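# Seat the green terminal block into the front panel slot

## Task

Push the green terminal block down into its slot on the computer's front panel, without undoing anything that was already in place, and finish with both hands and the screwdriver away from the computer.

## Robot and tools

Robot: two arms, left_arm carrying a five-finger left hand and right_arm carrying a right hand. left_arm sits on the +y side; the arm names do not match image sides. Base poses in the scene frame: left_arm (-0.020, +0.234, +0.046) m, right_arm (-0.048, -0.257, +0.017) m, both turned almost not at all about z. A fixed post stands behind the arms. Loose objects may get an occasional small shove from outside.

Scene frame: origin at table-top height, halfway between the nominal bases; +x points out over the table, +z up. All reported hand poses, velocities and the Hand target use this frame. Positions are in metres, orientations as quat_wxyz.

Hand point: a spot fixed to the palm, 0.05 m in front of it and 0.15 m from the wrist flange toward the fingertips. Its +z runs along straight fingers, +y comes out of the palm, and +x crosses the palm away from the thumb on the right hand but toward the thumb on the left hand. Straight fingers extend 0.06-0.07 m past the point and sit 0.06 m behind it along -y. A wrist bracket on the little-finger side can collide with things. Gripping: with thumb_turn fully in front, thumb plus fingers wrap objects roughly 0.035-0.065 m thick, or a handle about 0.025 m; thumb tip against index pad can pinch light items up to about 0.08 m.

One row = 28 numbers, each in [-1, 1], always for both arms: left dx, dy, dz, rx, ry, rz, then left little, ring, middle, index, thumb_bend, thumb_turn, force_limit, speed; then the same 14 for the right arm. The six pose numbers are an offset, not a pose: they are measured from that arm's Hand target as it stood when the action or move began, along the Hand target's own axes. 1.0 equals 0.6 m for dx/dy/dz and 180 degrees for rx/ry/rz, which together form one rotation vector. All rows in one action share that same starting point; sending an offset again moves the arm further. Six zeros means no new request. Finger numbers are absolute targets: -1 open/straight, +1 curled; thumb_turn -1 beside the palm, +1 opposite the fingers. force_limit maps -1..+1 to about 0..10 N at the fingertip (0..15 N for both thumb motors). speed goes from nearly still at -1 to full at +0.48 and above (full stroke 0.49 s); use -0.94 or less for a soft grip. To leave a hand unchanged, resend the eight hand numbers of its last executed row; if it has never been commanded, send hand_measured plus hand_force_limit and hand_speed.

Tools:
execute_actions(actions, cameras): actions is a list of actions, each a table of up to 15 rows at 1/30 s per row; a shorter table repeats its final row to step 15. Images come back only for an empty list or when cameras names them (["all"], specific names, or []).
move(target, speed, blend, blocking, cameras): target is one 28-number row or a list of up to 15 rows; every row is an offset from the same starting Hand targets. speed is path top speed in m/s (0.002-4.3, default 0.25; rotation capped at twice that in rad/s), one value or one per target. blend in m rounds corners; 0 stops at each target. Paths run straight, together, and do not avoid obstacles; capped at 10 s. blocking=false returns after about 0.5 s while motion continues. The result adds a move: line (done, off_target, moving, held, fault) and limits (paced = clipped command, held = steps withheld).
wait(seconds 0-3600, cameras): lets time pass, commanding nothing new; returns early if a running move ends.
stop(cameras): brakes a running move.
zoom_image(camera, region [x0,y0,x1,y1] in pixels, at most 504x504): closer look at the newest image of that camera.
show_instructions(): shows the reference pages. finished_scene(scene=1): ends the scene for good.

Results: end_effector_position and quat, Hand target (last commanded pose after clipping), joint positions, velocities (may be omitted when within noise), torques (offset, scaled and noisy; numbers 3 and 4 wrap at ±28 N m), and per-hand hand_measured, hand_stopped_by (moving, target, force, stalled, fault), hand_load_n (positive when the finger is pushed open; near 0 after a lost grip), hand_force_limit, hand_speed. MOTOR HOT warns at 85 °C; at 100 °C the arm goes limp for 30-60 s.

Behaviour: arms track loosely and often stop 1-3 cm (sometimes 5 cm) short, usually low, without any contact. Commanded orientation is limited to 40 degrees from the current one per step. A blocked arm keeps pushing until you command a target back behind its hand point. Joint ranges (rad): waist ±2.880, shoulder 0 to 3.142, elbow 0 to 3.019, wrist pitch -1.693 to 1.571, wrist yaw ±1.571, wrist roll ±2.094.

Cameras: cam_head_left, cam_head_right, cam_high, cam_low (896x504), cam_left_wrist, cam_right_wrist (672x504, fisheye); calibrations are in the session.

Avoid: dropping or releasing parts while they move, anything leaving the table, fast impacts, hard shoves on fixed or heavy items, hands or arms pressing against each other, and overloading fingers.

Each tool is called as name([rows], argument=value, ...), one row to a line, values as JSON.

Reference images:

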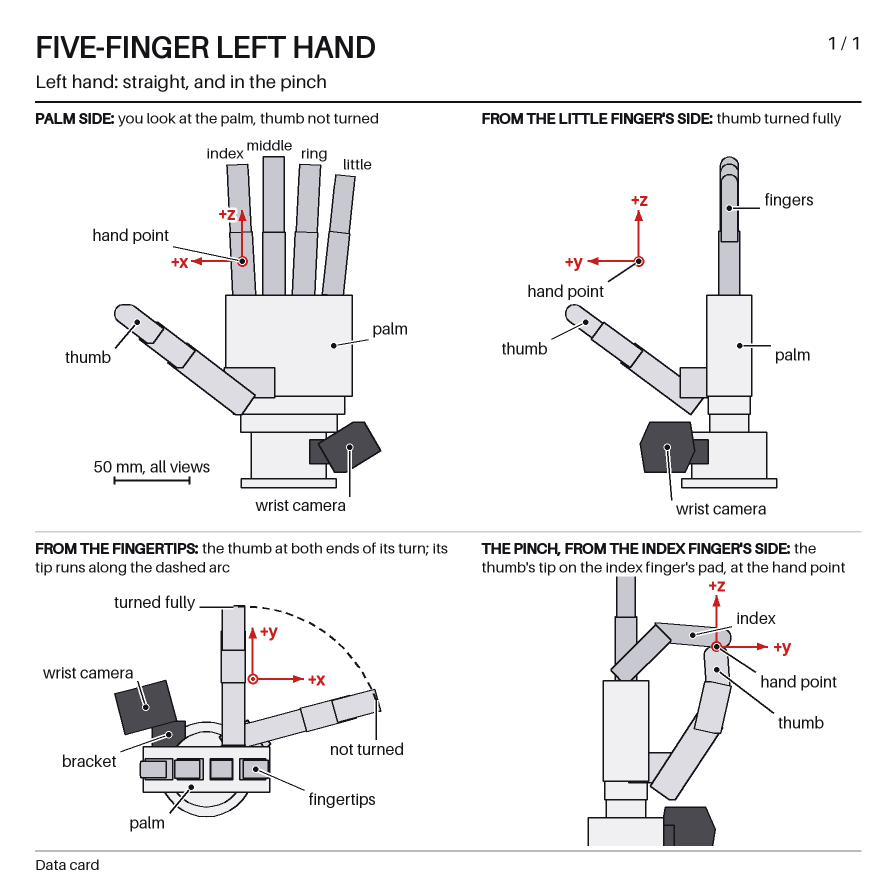

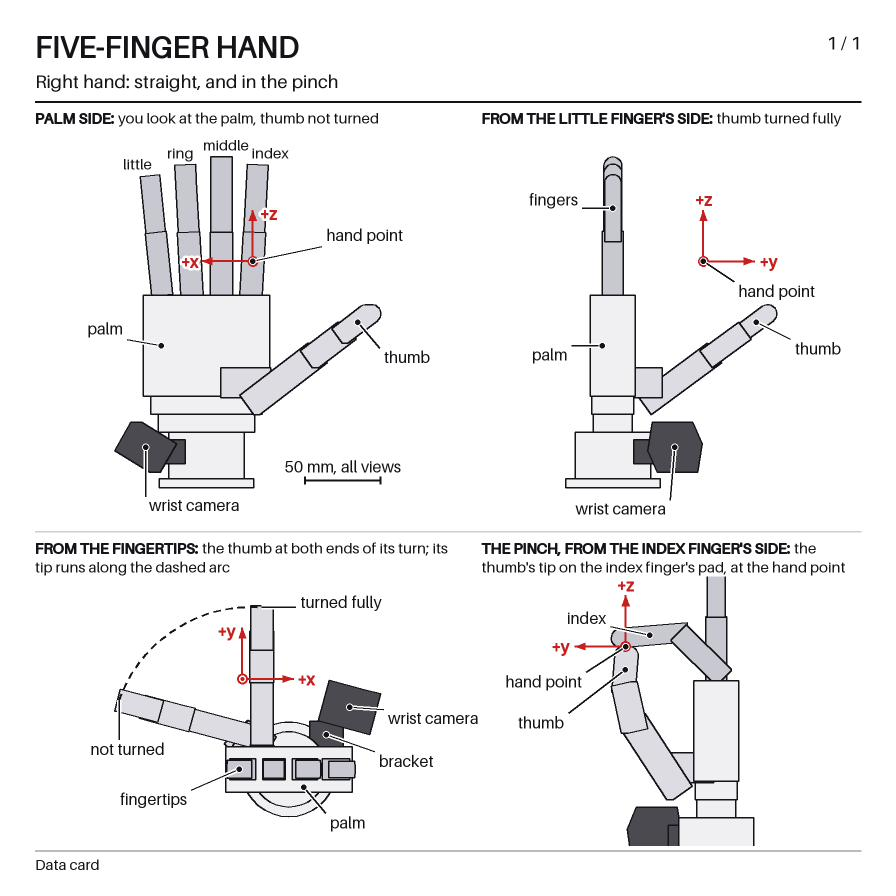

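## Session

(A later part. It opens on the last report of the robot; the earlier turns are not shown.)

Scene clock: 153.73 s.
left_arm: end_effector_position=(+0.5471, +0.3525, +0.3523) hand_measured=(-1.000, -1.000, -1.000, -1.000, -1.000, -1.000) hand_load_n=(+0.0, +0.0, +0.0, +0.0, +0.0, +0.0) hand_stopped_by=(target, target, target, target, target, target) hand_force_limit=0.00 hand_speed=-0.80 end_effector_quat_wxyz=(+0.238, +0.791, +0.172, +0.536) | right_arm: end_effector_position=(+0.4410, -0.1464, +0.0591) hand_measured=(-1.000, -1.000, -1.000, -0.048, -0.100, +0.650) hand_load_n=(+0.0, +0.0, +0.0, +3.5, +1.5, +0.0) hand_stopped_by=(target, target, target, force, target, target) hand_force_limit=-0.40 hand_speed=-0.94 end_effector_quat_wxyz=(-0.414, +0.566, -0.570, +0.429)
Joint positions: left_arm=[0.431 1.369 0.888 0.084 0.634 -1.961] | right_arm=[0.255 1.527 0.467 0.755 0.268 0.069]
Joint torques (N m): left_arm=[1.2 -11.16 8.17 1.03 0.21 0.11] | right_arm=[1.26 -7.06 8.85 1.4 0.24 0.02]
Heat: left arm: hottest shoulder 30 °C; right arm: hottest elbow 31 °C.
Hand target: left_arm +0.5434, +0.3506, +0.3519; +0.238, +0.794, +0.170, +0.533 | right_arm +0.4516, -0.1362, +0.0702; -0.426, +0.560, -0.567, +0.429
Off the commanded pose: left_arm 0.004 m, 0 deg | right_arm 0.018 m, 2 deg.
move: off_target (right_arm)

wait(seconds=0.1, cameras=["cam_low", "cam_right_wrist"])

zoom_image(camera="cam_low", region=[460, 310, 510, 360])

zoom_image(camera="cam_right_wrist", region=[230, 210, 370, 350])

Scene clock: 154.00 s.
left_arm: end_effector_position=(+0.5471, +0.3525, +0.3523) hand_measured=(-1.000, -1.000, -1.000, -1.000, -1.000, -1.000) hand_load_n=(+0.0, +0.0, +0.0, +0.0, +0.0, +0.0) hand_stopped_by=(target, target, target, target, target, target) hand_force_limit=0.00 hand_speed=-0.80 end_effector_quat_wxyz=(+0.238, +0.791, +0.172, +0.536) | right_arm: end_effector_position=(+0.4410, -0.1464, +0.0591) hand_measured=(-1.000, -1.000, -1.000, -0.048, -0.100, +0.650) hand_load_n=(+0.0, +0.0, +0.0, +3.0, +1.5, +0.0) hand_stopped_by=(target, target, target, force, target, target) hand_force_limit=-0.40 hand_speed=-0.94 end_effector_quat_wxyz=(-0.414, +0.566, -0.570, +0.429)
Joint positions: left_arm=[0.431 1.369 0.888 0.084 0.634 -1.961] | right_arm=[0.255 1.527 0.467 0.755 0.268 0.069]
Joint torques (N m): left_arm=[1.2 -11.16 8.17 1.03 0.21 0.11] | right_arm=[1.32 -7.12 8.87 1.42 0.24 0.02]
Heat: left arm: hottest shoulder 30 °C; right arm: hottest elbow 31 °C.
Hand target: left_arm +0.5434, +0.3506, +0.3519; +0.238, +0.794, +0.170, +0.533 | right_arm +0.4516, -0.1362, +0.0702; -0.426, +0.560, -0.567, +0.429
Off the commanded pose: left_arm 0.004 m, 0 deg | right_arm 0.018 m, 2 deg.
wait: 0.10 s; at rest from the start
cam_right_wrist: T_world_to_cam=[[-0.32004, -0.22849, -0.91944, 0.16156], [-0.50815, 0.86047, -0.03696, 0.35665], [0.7996, 0.45539, -0.39149, -0.14785]] pos_world=[0.35116, -0.20264, 0.10385]

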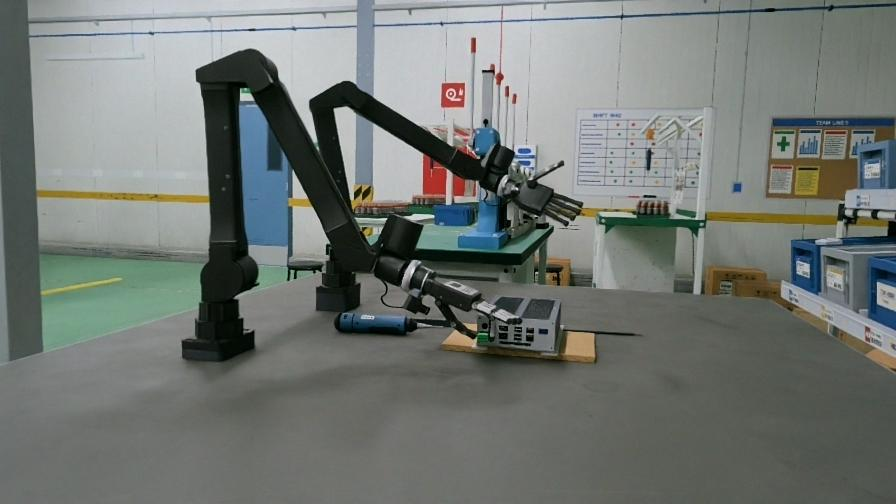

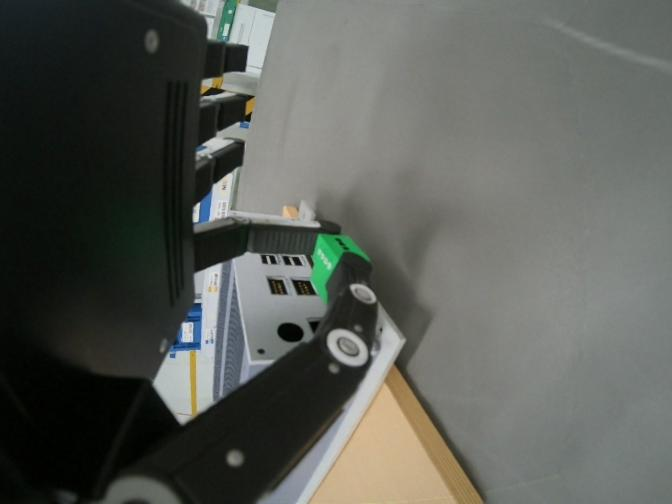

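Scaled by 10.080 from the camera's image (finer frame: 1280x720).

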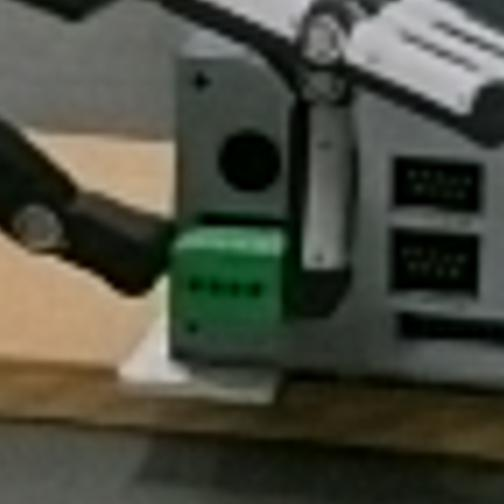

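Scaled by 3.600 from the camera's image (finer frame: 960x720).

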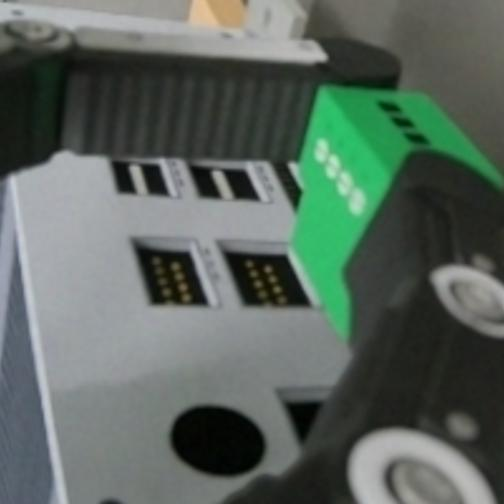

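move(target=[0,0,0,0,0,0,-1,-1,-1,-1,-1,-1,0,-0.8,-0.024,0.0039,-0.0001,0.00277,-0.0002,0.00073,-1,-1,-1,0.15,-0.1,0.65,-0.4,-0.94], speed=0.02, cameras=["cam_low", "cam_right_wrist"])

zoom_image(camera="cam_low", region=[472, 320, 497, 345])

zoom_image(camera="cam_right_wrist", region=[235, 235, 335, 335])

Scene clock: 155.67 s.
left_arm: end_effector_position=(+0.5471, +0.3525, +0.3523) hand_measured=(-1.000, -1.000, -1.000, -1.000, -1.000, -1.000) hand_load_n=(+0.0, +0.0, +0.0, +0.0, +0.0, +0.0) hand_stopped_by=(target, target, target, target, target, target) hand_force_limit=0.00 hand_speed=-0.80 end_effector_quat_wxyz=(+0.238, +0.791, +0.172, +0.536) | right_arm: end_effector_position=(+0.4390, -0.1332, +0.0589) hand_measured=(-1.000, -1.000, -1.000, -0.048, -0.100, +0.650) hand_load_n=(+0.0, +0.0, +0.0, +3.0, +1.5, +0.0) hand_stopped_by=(target, target, target, force, target, target) hand_force_limit=-0.40 hand_speed=-0.94 end_effector_quat_wxyz=(-0.414, +0.565, -0.569, +0.430)
Joint positions: left_arm=[0.431 1.369 0.888 0.084 0.634 -1.961] | right_arm=[0.295 1.532 0.471 0.755 0.307 0.08]
Joint torques (N m): left_arm=[1.2 -11.16 8.16 1.03 0.21 0.11] | right_arm=[1.26 -6.12 8.88 2.17 0.27 0.01]
Heat: left arm: hottest shoulder 30 °C; right arm: hottest elbow 31 °C.
Hand target: left_arm +0.5434, +0.3506, +0.3519; +0.238, +0.794, +0.170, +0.533 | right_arm +0.4510, -0.1216, +0.0682; -0.429, +0.557, -0.566, +0.430
Off the commanded pose: left_arm 0.004 m, 0 deg | right_arm 0.019 m, 2 deg.
move: off_target (right_arm)
cam_right_wrist: T_world_to_cam=[[-0.31787, -0.22945, -0.91995, 0.16275], [-0.50815, 0.86038, -0.03901, 0.34441], [0.80046, 0.45507, -0.39009, -0.15281]] pos_world=[0.34906, -0.18944, 0.10354]

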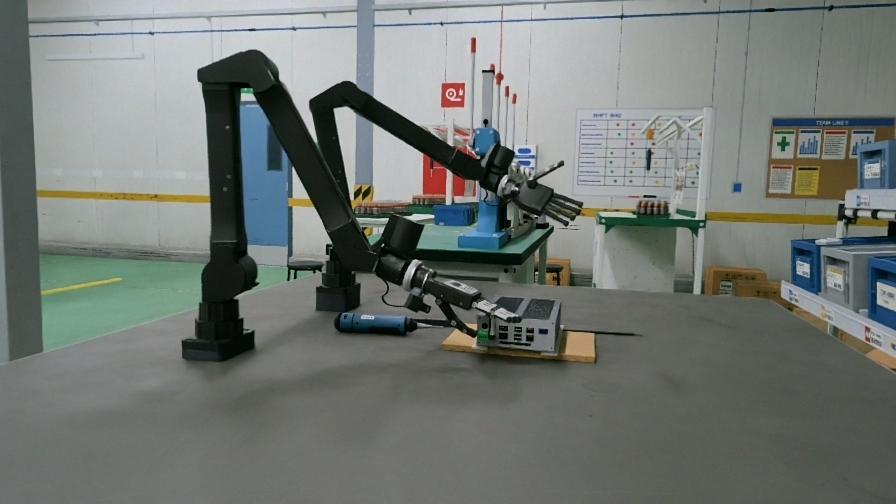

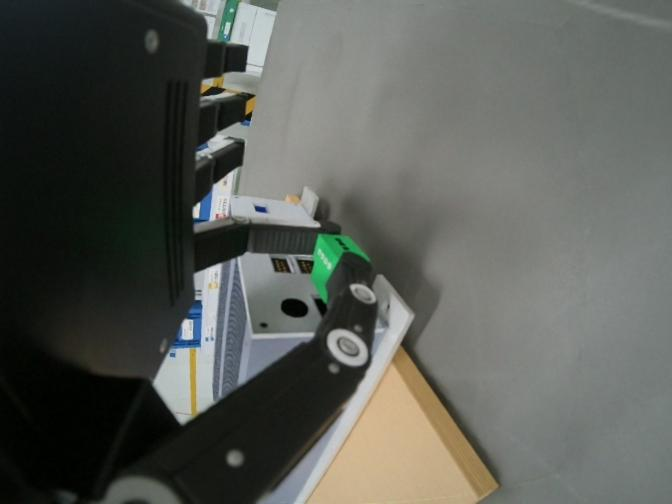

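Scaled by 20.160 from the camera's image (finer frame: 1280x720).

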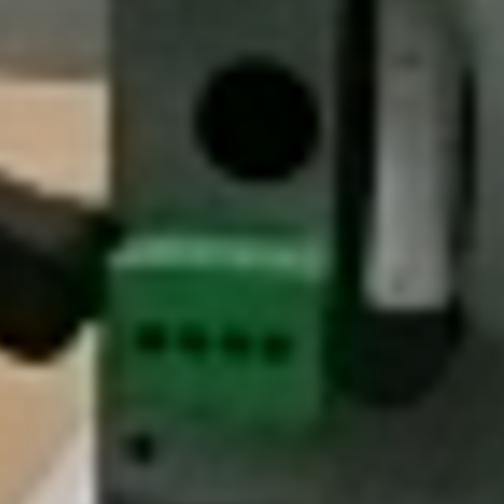

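Scaled by 5.040 from the camera's image (finer frame: 960x720).

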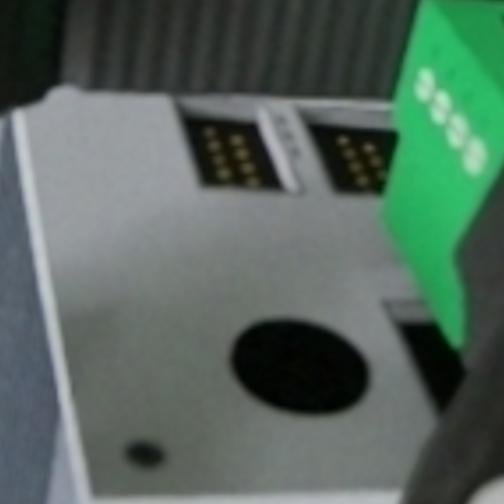

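zoom_image(camera="cam_right_wrist", region=[295, 265, 345, 325])

Scaled by 8.400 from the camera's image (finer frame: 960x720).

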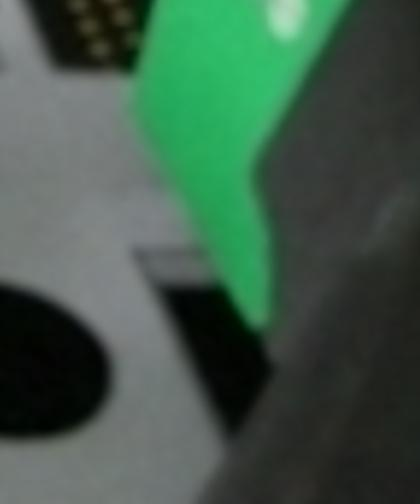

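move(target=[0,0,0,0,0,0,-1,-1,-1,-1,-1,-1,0,-0.8,-0.01023,0.0029,0,0.00118,-0.0001,0.00035,-1,-1,-1,0.15,-0.1,0.65,-0.4,-0.94], speed=0.02, cameras=["cam_low", "cam_right_wrist"])

zoom_image(camera="cam_low", region=[472, 320, 497, 345])

zoom_image(camera="cam_right_wrist", region=[295, 265, 345, 325])

Scene clock: 157.90 s.
left_arm: end_effector_position=(+0.5471, +0.3525, +0.3523) hand_measured=(-1.000, -1.000, -1.000, -1.000, -1.000, -1.000) hand_load_n=(+0.0, +0.0, +0.0, +0.0, +0.0, +0.0) hand_stopped_by=(target, target, target, target, target, target) hand_force_limit=0.00 hand_speed=-0.80 end_effector_quat_wxyz=(+0.238, +0.791, +0.172, +0.536) | right_arm: end_effector_position=(+0.4376, -0.1276, +0.0558) hand_measured=(-1.000, -1.000, -1.000, -0.048, -0.100, +0.650) hand_load_n=(+0.0, +0.0, +0.0, +3.0, +1.5, +0.0) hand_stopped_by=(target, target, target, force, target, target) hand_force_limit=-0.40 hand_speed=-0.94 end_effector_quat_wxyz=(-0.414, +0.566, -0.569, +0.430)
Joint positions: left_arm=[0.431 1.369 0.888 0.084 0.634 -1.961] | right_arm=[0.313 1.543 0.471 0.764 0.324 0.085]
Joint torques (N m): left_arm=[1.2 -11.16 8.17 1.02 0.22 0.11] | right_arm=[1.32 -6.18 8.91 2.19 0.27 0.02]
Heat: left arm: hottest shoulder 30 °C; right arm: hottest elbow 31 °C.
Hand target: left_arm +0.5434, +0.3506, +0.3519; +0.238, +0.794, +0.170, +0.533 | right_arm +0.4506, -0.1155, +0.0663; -0.430, +0.556, -0.565, +0.431
Off the commanded pose: left_arm 0.004 m, 0 deg | right_arm 0.021 m, 2 deg.
move: off_target (right_arm)
cam_right_wrist: T_world_to_cam=[[-0.31868, -0.23028, -0.91946, 0.16093], [-0.50825, 0.86031, -0.03931, 0.33886], [0.80008, 0.45479, -0.3912, -0.1553]] pos_world=[0.34776, -0.18384, 0.10054]

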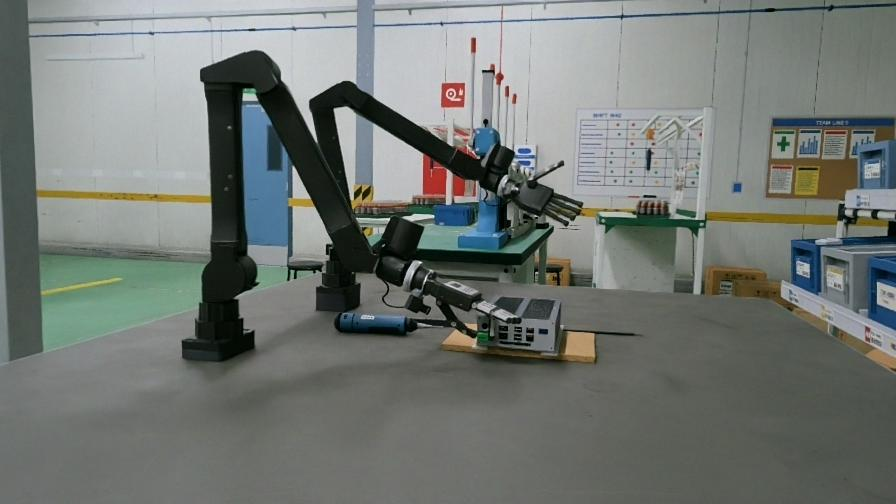

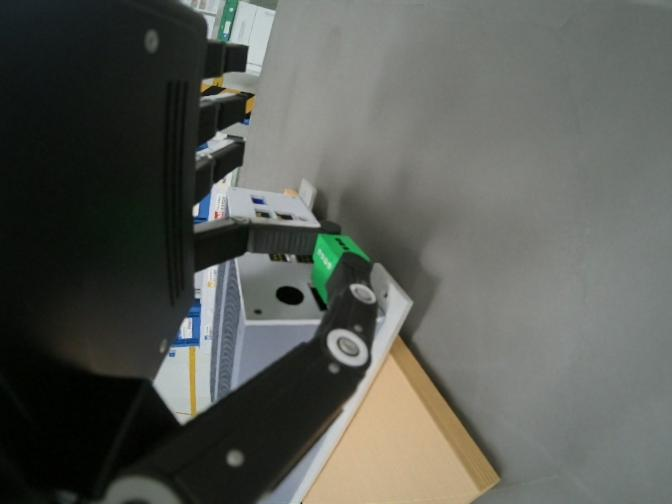

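Scaled by 20.160 from the camera's image (finer frame: 1280x720).

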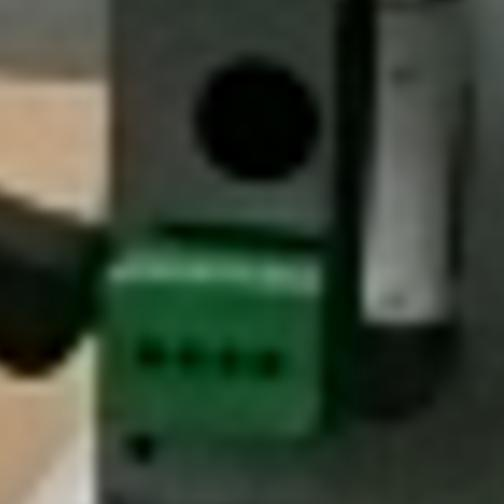

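Scaled by 8.400 from the camera's image (finer frame: 960x720).

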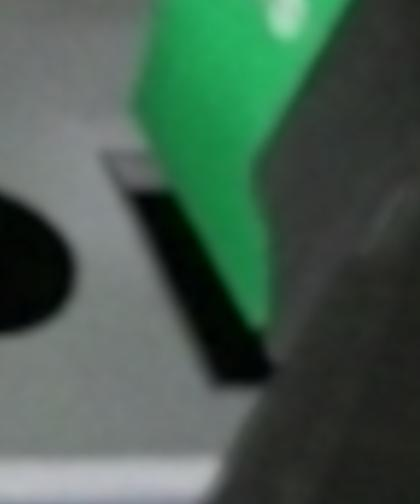

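move(target=[0,0,0,0,0,0,-1,-1,-1,-1,-1,-1,0,-0.8, -0.00333,0.00003,-0.00003,0,0,0,-1,-1,-1,0.15,-0.1,0.65,-0.4,-0.94], speed=0.02, cameras=["cam_low","cam_right_wrist"])

Scene clock: 159.27 s.
left_arm: end_effector_position=(+0.5471, +0.3525, +0.3523) hand_measured=(-1.000, -1.000, -1.000, -1.000, -1.000, -1.000) hand_load_n=(+0.0, +0.0, +0.0, +0.0, +0.0, +0.0) hand_stopped_by=(target, target, target, target, target, target) hand_force_limit=0.00 hand_speed=-0.80 end_effector_quat_wxyz=(+0.238, +0.791, +0.172, +0.536) | right_arm: end_effector_position=(+0.4389, -0.1257, +0.0574) hand_measured=(-1.000, -1.000, -1.000, -0.048, -0.100, +0.650) hand_load_n=(+0.0, +0.0, +0.0, +3.5, +1.5, +0.0) hand_stopped_by=(target, target, target, force, target, target) hand_force_limit=-0.40 hand_speed=-0.94 end_effector_quat_wxyz=(-0.415, +0.564, -0.569, +0.431)
Joint positions: left_arm=[0.431 1.369 0.888 0.084 0.634 -1.961] | right_arm=[0.317 1.544 0.475 0.764 0.329 0.087]
Joint torques (N m): left_arm=[1.2 -11.16 8.17 1.03 0.22 0.11] | right_arm=[1.38 -6.18 8.77 2.21 0.27 0.02]
Heat: left arm: hottest shoulder 30 °C; right arm: hottest elbow 32 °C.
Hand target: left_arm +0.5434, +0.3506, +0.3519; +0.238, +0.794, +0.170, +0.533 | right_arm +0.4506, -0.1137, +0.0664; -0.430, +0.556, -0.565, +0.431
Off the commanded pose: left_arm 0.004 m, 0 deg | right_arm 0.019 m, 2 deg.
move: off_target (right_arm)
cam_right_wrist: T_world_to_cam=[[-0.31509, -0.22856, -0.92113, 0.16206], [-0.50721, 0.86089, -0.04011, 0.33766], [0.80215, 0.45457, -0.38719, -0.15774]] pos_world=[0.34886, -0.18194, 0.10174]

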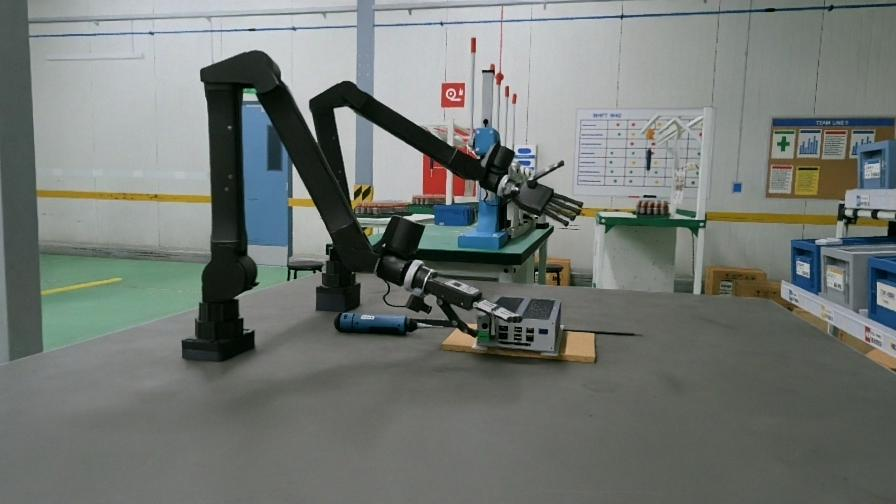

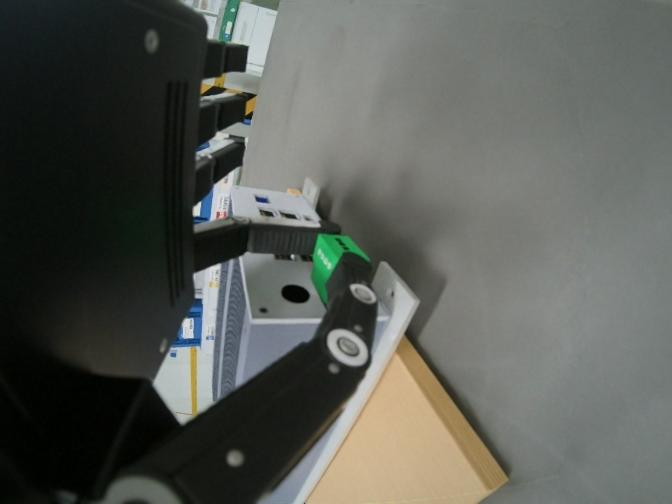

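zoom_image(camera="cam_low", region=[472, 320, 497, 345])

zoom_image(camera="cam_right_wrist", region=[295, 265, 345, 325])

Scaled by 20.160 from the camera's image (finer frame: 1280x720).

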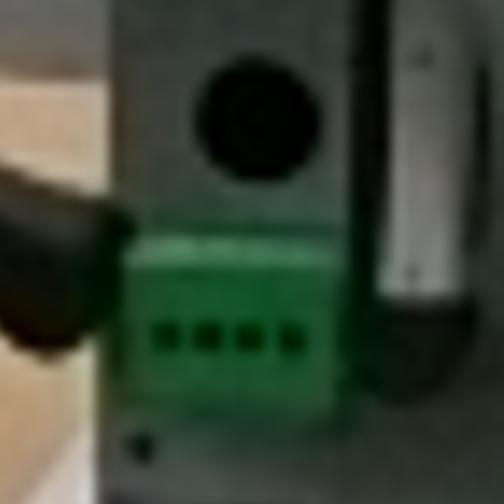

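Scaled by 8.400 from the camera's image (finer frame: 960x720).

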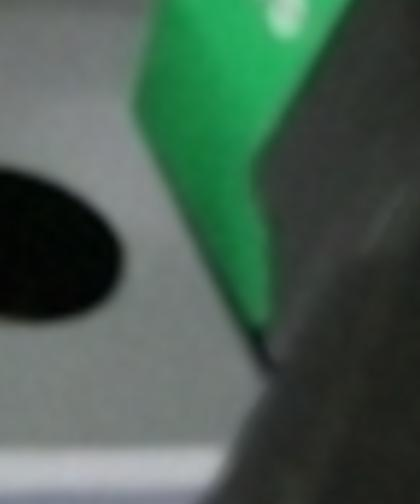

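move(target=[0,0,0,0,0,0,-1,-1,-1,-1,-1,-1,0,-0.8, -0.00119,0.00315,-0.00141,-0.00098,0.00163,0.00009,-1,-1,-1,0.15,-0.1,0.65,-0.4,-0.94], speed=0.02, cameras=["cam_low","cam_right_wrist"])

zoom_image(camera="cam_low", region=[472, 320, 497, 345])

zoom_image(camera="cam_right_wrist", region=[295, 265, 345, 325])

Scene clock: 160.70 s.
left_arm: end_effector_position=(+0.5471, +0.3525, +0.3523) hand_measured=(-1.000, -1.000, -1.000, -1.000, -1.000, -1.000) hand_load_n=(+0.0, +0.0, +0.0, +0.0, -0.5, +0.0) hand_stopped_by=(target, target, target, target, target, target) hand_force_limit=0.00 hand_speed=-0.80 end_effector_quat_wxyz=(+0.238, +0.791, +0.172, +0.536) | right_arm: end_effector_position=(+0.4383, -0.1248, +0.0563) hand_measured=(-1.000, -1.000, -1.000, -0.048, -0.100, +0.650) hand_load_n=(+0.0, +0.0, +0.0, +3.5, +1.5, +0.0) hand_stopped_by=(target, target, target, force, target, target) hand_force_limit=-0.40 hand_speed=-0.94 end_effector_quat_wxyz=(-0.413, +0.563, -0.570, +0.432)
Joint positions: left_arm=[0.431 1.369 0.888 0.084 0.634 -1.961] | right_arm=[0.323 1.546 0.475 0.764 0.339 0.09]
Joint torques (N m): left_arm=[1.2 -11.11 8.16 1.03 0.22 0.11] | right_arm=[1.38 -6.18 8.62 2.18 0.28 0.05]
Heat: left arm: hottest shoulder 30 °C; right arm: hottest elbow 32 °C.
Hand target: left_arm +0.5434, +0.3506, +0.3519; +0.238, +0.794, +0.170, +0.533 | right_arm +0.4493, -0.1129, +0.0647; -0.428, +0.556, -0.567, +0.432
Off the commanded pose: left_arm 0.004 m, 0 deg | right_arm 0.018 m, 2 deg.
move: off_target (right_arm)
cam_right_wrist: T_world_to_cam=[[-0.31755, -0.22789, -0.92045, 0.16211], [-0.50296, 0.86337, -0.04024, 0.33498], [0.80386, 0.45017, -0.38878, -0.15936]] pos_world=[0.34806, -0.18054, 0.10074]

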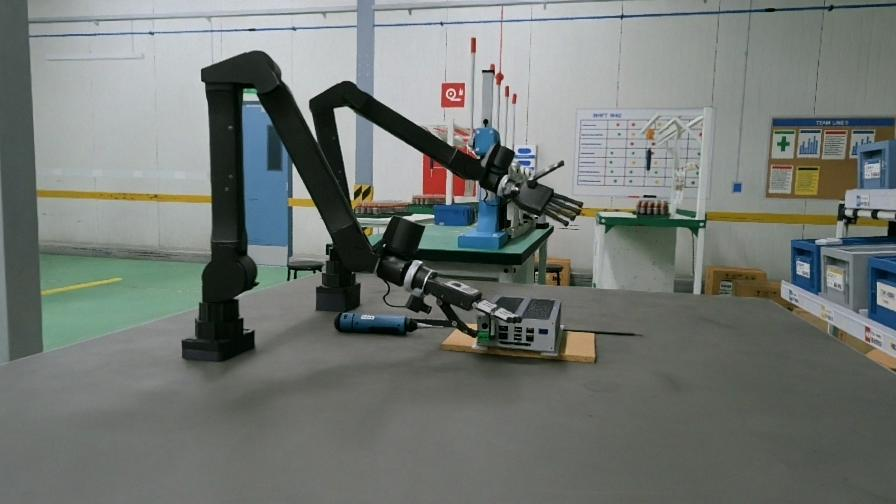

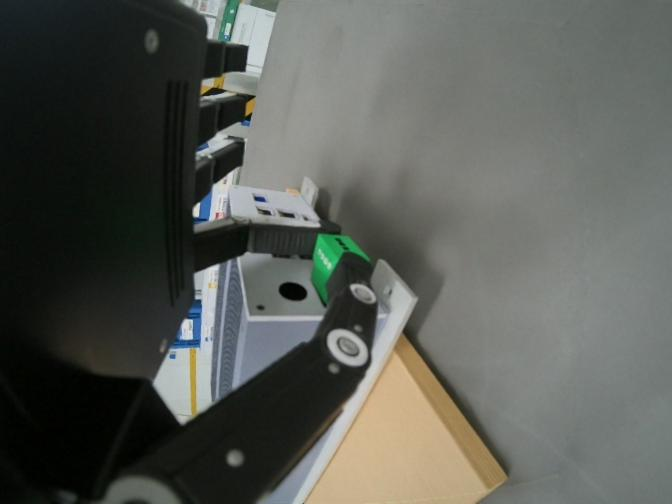

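Scaled by 20.160 from the camera's image (finer frame: 1280x720).

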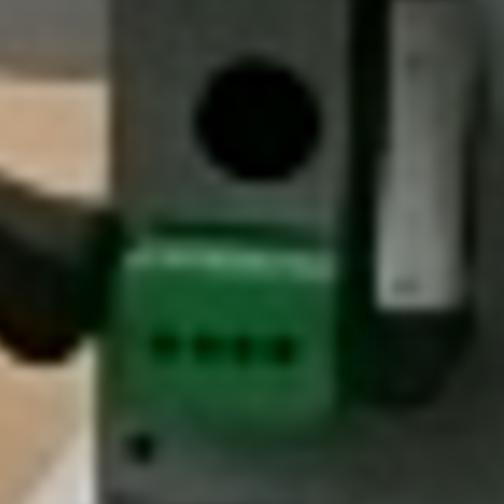

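Scaled by 8.400 from the camera's image (finer frame: 960x720).

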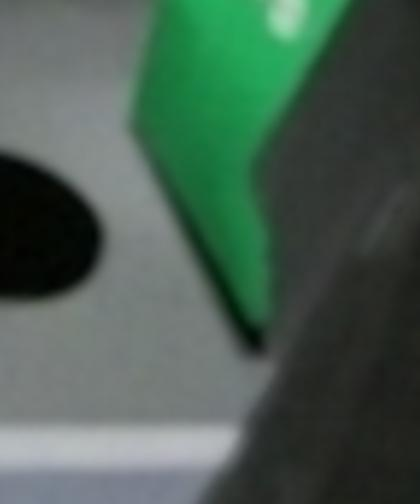

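zoom_image(camera="cam_right_wrist", region=[270, 215, 370, 335])

zoom_image(camera="cam_low", region=[455, 305, 515, 355])

Scaled by 4.200 from the camera's image (finer frame: 960x720).

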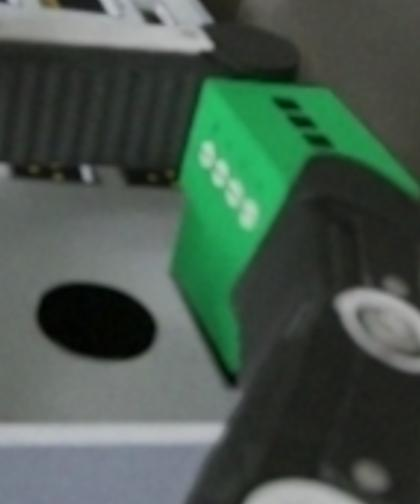

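Scaled by 8.400 from the camera's image (finer frame: 1280x720).

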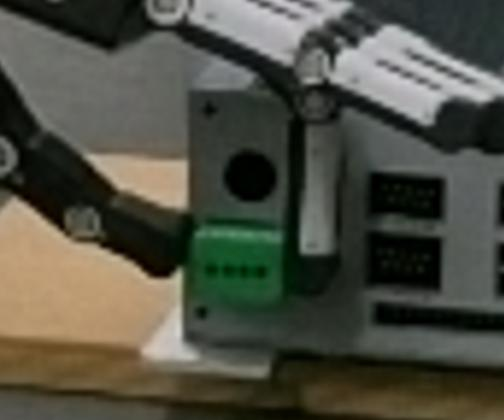

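move(target=[0,0,0,0,0,0,-1,-1,-1,-1,-1,-1,0,-0.8, -0.00333,0.00003,-0.00003,0,0,0,-1,-1,-1,0.15,-0.1,0.65,-0.4,-0.94], speed=0.02, cameras=["cam_low","cam_right_wrist"])

zoom_image(camera="cam_low", region=[472, 320, 497, 345])

zoom_image(camera="cam_right_wrist", region=[295, 265, 345, 325])

Scene clock: 162.13 s.
left_arm: end_effector_position=(+0.5471, +0.3525, +0.3523) hand_measured=(-1.000, -1.000, -1.000, -1.000, -1.000, -1.000) hand_load_n=(+0.0, +0.0, +0.0, +0.0, +0.0, +0.0) hand_stopped_by=(target, target, target, target, target, target) hand_force_limit=0.00 hand_speed=-0.80 end_effector_quat_wxyz=(+0.238, +0.791, +0.172, +0.536) | right_arm: end_effector_position=(+0.4379, -0.1237, +0.0560) hand_measured=(-1.000, -1.000, -1.000, -0.048, -0.100, +0.650) hand_load_n=(+0.0, +0.0, +0.0, +3.0, +1.5, +0.0) hand_stopped_by=(target, target, target, force, target, target) hand_force_limit=-0.40 hand_speed=-0.94 end_effector_quat_wxyz=(-0.413, +0.563, -0.571, +0.432)
Joint positions: left_arm=[0.431 1.369 0.888 0.084 0.634 -1.961] | right_arm=[0.328 1.547 0.475 0.764 0.345 0.091]
Joint torques (N m): left_arm=[1.2 -11.11 8.17 1.03 0.22 0.11] | right_arm=[1.38 -6.18 8.76 2.13 0.23 0.03]
Heat: left arm: hottest shoulder 30 °C; right arm: hottest elbow 32 °C.
Hand target: left_arm +0.5434, +0.3506, +0.3519; +0.238, +0.794, +0.170, +0.533 | right_arm +0.4493, -0.1109, +0.0647; -0.428, +0.556, -0.567, +0.432
Off the commanded pose: left_arm 0.004 m, 0 deg | right_arm 0.019 m, 2 deg.
move: off_target (right_arm)
cam_right_wrist: T_world_to_cam=[[-0.31797, -0.22816, -0.92024, 0.16211], [-0.50163, 0.86411, -0.04092, 0.33329], [0.80453, 0.44861, -0.38921, -0.16001]] pos_world=[0.34746, -0.17923, 0.10054]

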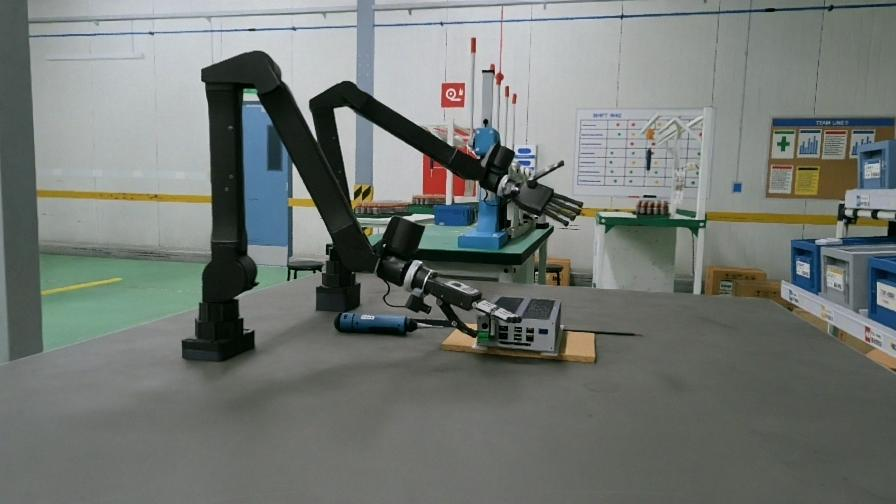

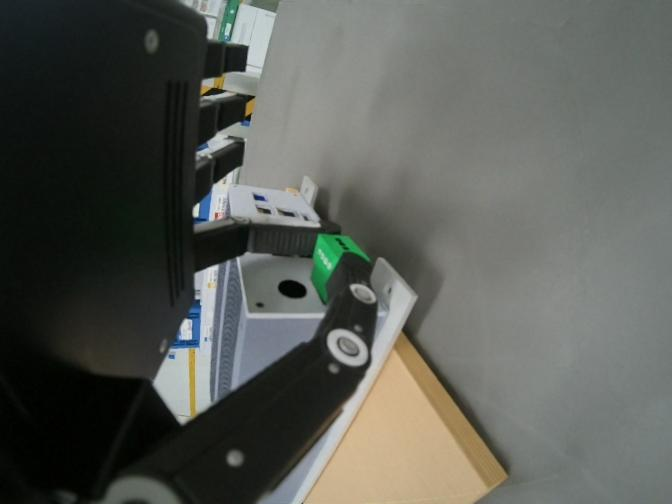

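Scaled by 20.160 from the camera's image (finer frame: 1280x720).

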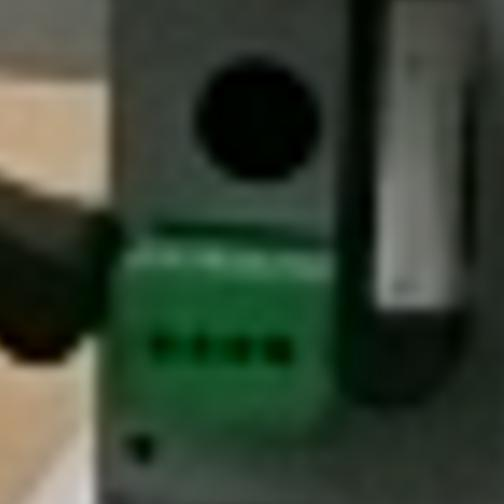

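Scaled by 8.400 from the camera's image (finer frame: 960x720).

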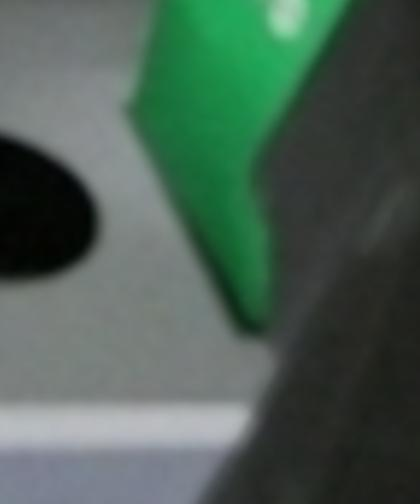

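zoom_image(camera="cam_right_wrist", region=[300, 260, 336, 310])

zoom_image(camera="cam_right_wrist", region=[270, 215, 370, 335])

Scaled by 10.080 from the camera's image (finer frame: 960x720).

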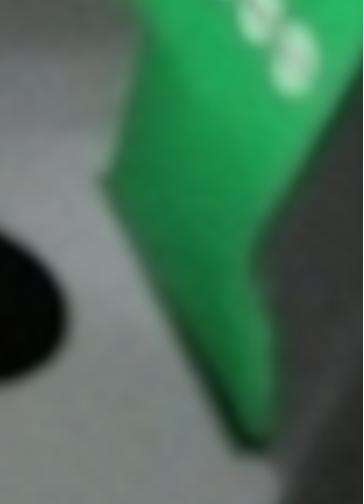

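Scaled by 4.200 from the camera's image (finer frame: 960x720).

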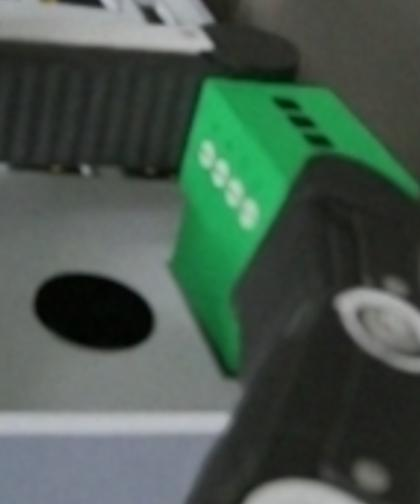

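move(target=[0,0,0,0,0,0,-1,-1,-1,-1,-1,-1,0,-0.8, -0.00333,0.00003,-0.00003,0,0,0,-1,-1,-1,0.15,-0.1,0.65,-0.4,-0.94], speed=0.02, cameras=["cam_low","cam_right_wrist"])

zoom_image(camera="cam_low", region=[472, 320, 497, 345])

zoom_image(camera="cam_right_wrist", region=[300, 260, 336, 310])

Scene clock: 164.03 s.
left_arm: end_effector_position=(+0.5471, +0.3525, +0.3523) hand_measured=(-1.000, -1.000, -1.000, -1.000, -1.000, -1.000) hand_load_n=(+0.0, +0.0, +0.0, +0.0, +0.0, +0.0) hand_stopped_by=(target, target, target, target, target, target) hand_force_limit=0.00 hand_speed=-0.80 end_effector_quat_wxyz=(+0.238, +0.791, +0.172, +0.536) | right_arm: end_effector_position=(+0.4375, -0.1231, +0.0558) hand_measured=(-1.000, -1.000, -1.000, -0.048, -0.100, +0.650) hand_load_n=(+0.0, +0.0, +0.0, +3.5, +1.5, +0.0) hand_stopped_by=(target, target, target, force, target, target) hand_force_limit=-0.40 hand_speed=-0.94 end_effector_quat_wxyz=(-0.412, +0.563, -0.571, +0.433)
Joint positions: left_arm=[0.431 1.369 0.888 0.084 0.634 -1.961] | right_arm=[0.332 1.548 0.475 0.764 0.352 0.092]
Joint torques (N m): left_arm=[1.2 -11.11 8.17 1.03 0.21 0.11] | right_arm=[1.55 -6.18 8.92 2.09 0.18 0.04]
Heat: left arm: hottest shoulder 30 °C; right arm: hottest elbow 32 °C.
Hand target: left_arm +0.5434, +0.3506, +0.3519; +0.238, +0.794, +0.170, +0.533 | right_arm +0.4493, -0.1089, +0.0647; -0.428, +0.556, -0.567, +0.432
Off the commanded pose: left_arm 0.004 m, 0 deg | right_arm 0.020 m, 2 deg.
move: off_target (right_arm)
cam_right_wrist: T_world_to_cam=[[-0.31863, -0.22865, -0.91989, 0.16211], [-0.49943, 0.86533, -0.04209, 0.33188], [0.80563, 0.44601, -0.38992, -0.16094]] pos_world=[0.34707, -0.17833, 0.10034]

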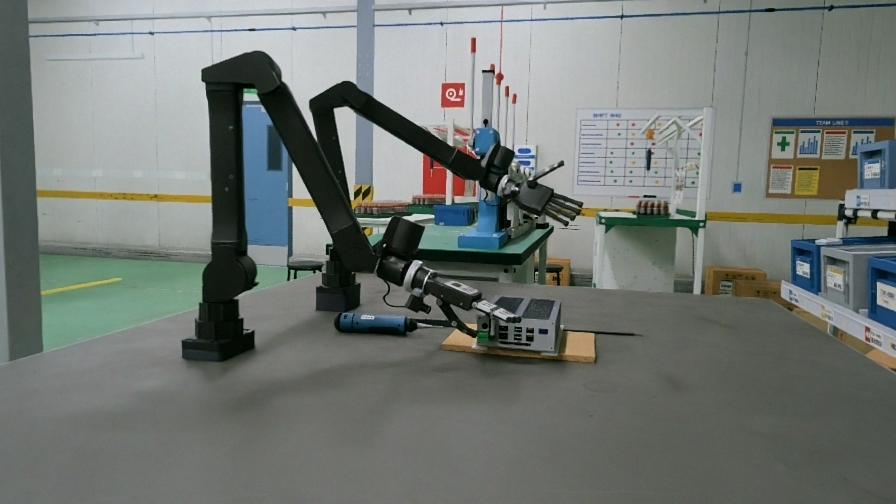

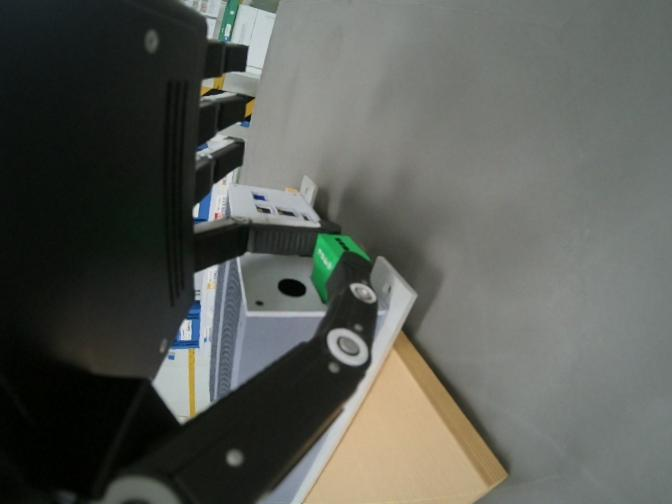

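Scaled by 20.160 from the camera's image (finer frame: 1280x720).

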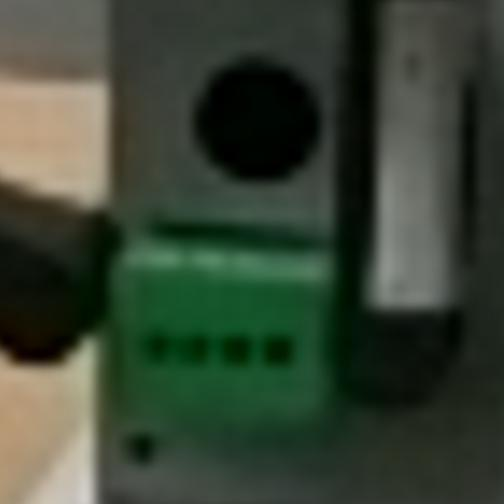

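Scaled by 10.080 from the camera's image (finer frame: 960x720).

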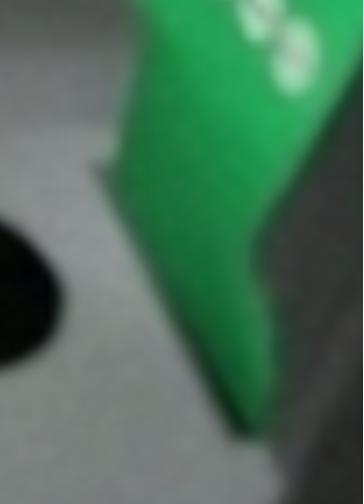

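move(target=[0,0,0,0,0,0,-1,-1,-1,-1,-1,-1,0,-0.8, -0.00421,-0.00091,0.00043,0.00029,-0.00141,-0.00028,-1,-1,-1,0.15,-0.1,0.65,-0.4,-0.94], speed=0.02, cameras=["cam_low","cam_right_wrist"])

zoom_image(camera="cam_low", region=[472, 320, 497, 345])

zoom_image(camera="cam_right_wrist", region=[300, 260, 336, 310])

Scene clock: 165.20 s.
left_arm: end_effector_position=(+0.5471, +0.3525, +0.3523) hand_measured=(-1.000, -1.000, -1.000, -1.000, -1.000, -1.000) hand_load_n=(+0.0, +0.0, +0.0, +0.0, +0.0, +0.0) hand_stopped_by=(target, target, target, target, target, target) hand_force_limit=0.00 hand_speed=-0.80 end_effector_quat_wxyz=(+0.238, +0.791, +0.172, +0.536) | right_arm: end_effector_position=(+0.4377, -0.1202, +0.0562) hand_measured=(-1.000, -1.000, -1.000, -0.048, -0.100, +0.650) hand_load_n=(+0.0, +0.0, +0.0, +3.0, +1.5, +0.0) hand_stopped_by=(target, target, target, force, target, target) hand_force_limit=-0.40 hand_speed=-0.94 end_effector_quat_wxyz=(-0.413, +0.564, -0.569, +0.432)
Joint positions: left_arm=[0.431 1.369 0.888 0.084 0.634 -1.961] | right_arm=[0.337 1.549 0.477 0.764 0.352 0.092]
Joint torques (N m): left_arm=[1.2 -11.11 8.16 1.03 0.21 0.1] | right_arm=[1.49 -6.12 8.98 2.06 0.17 0.04]
Heat: left arm: hottest shoulder 30 °C; right arm: hottest elbow 32 °C.
Hand target: left_arm +0.5434, +0.3506, +0.3519; +0.238, +0.794, +0.170, +0.533 | right_arm +0.4498, -0.1063, +0.0653; -0.430, +0.557, -0.566, +0.431
Off the commanded pose: left_arm 0.004 m, 0 deg | right_arm 0.020 m, 2 deg.
move: off_target (right_arm)
cam_right_wrist: T_world_to_cam=[[-0.31644, -0.23002, -0.9203, 0.1621], [-0.50395, 0.86269, -0.04235, 0.33115], [0.80368, 0.45039, -0.38891, -0.16087]] pos_world=[0.34746, -0.17594, 0.10064]

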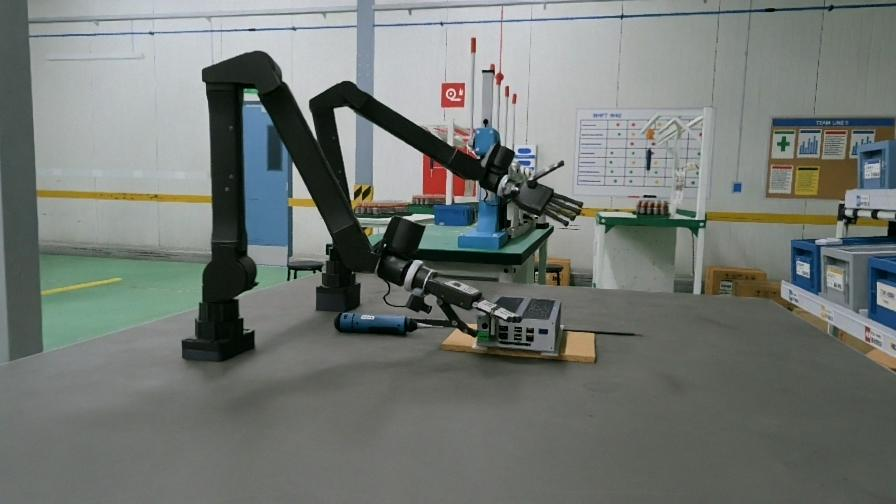

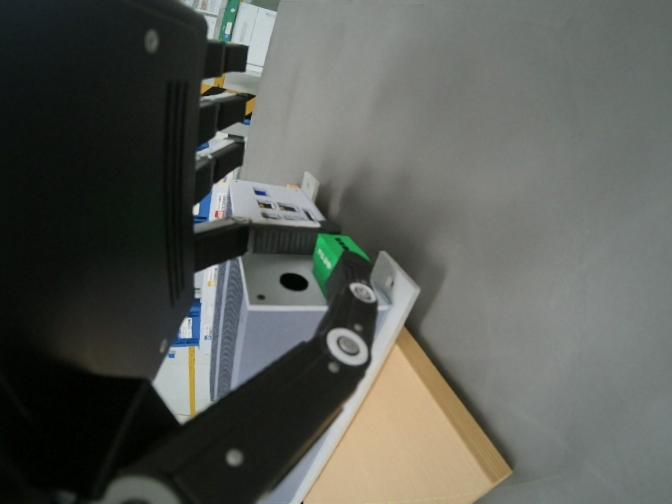

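Scaled by 20.160 from the camera's image (finer frame: 1280x720).

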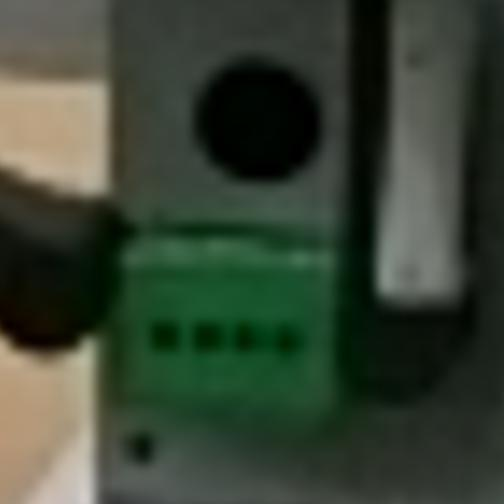

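Scaled by 10.080 from the camera's image (finer frame: 960x720).

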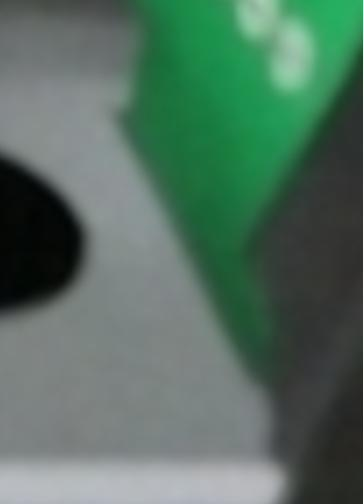

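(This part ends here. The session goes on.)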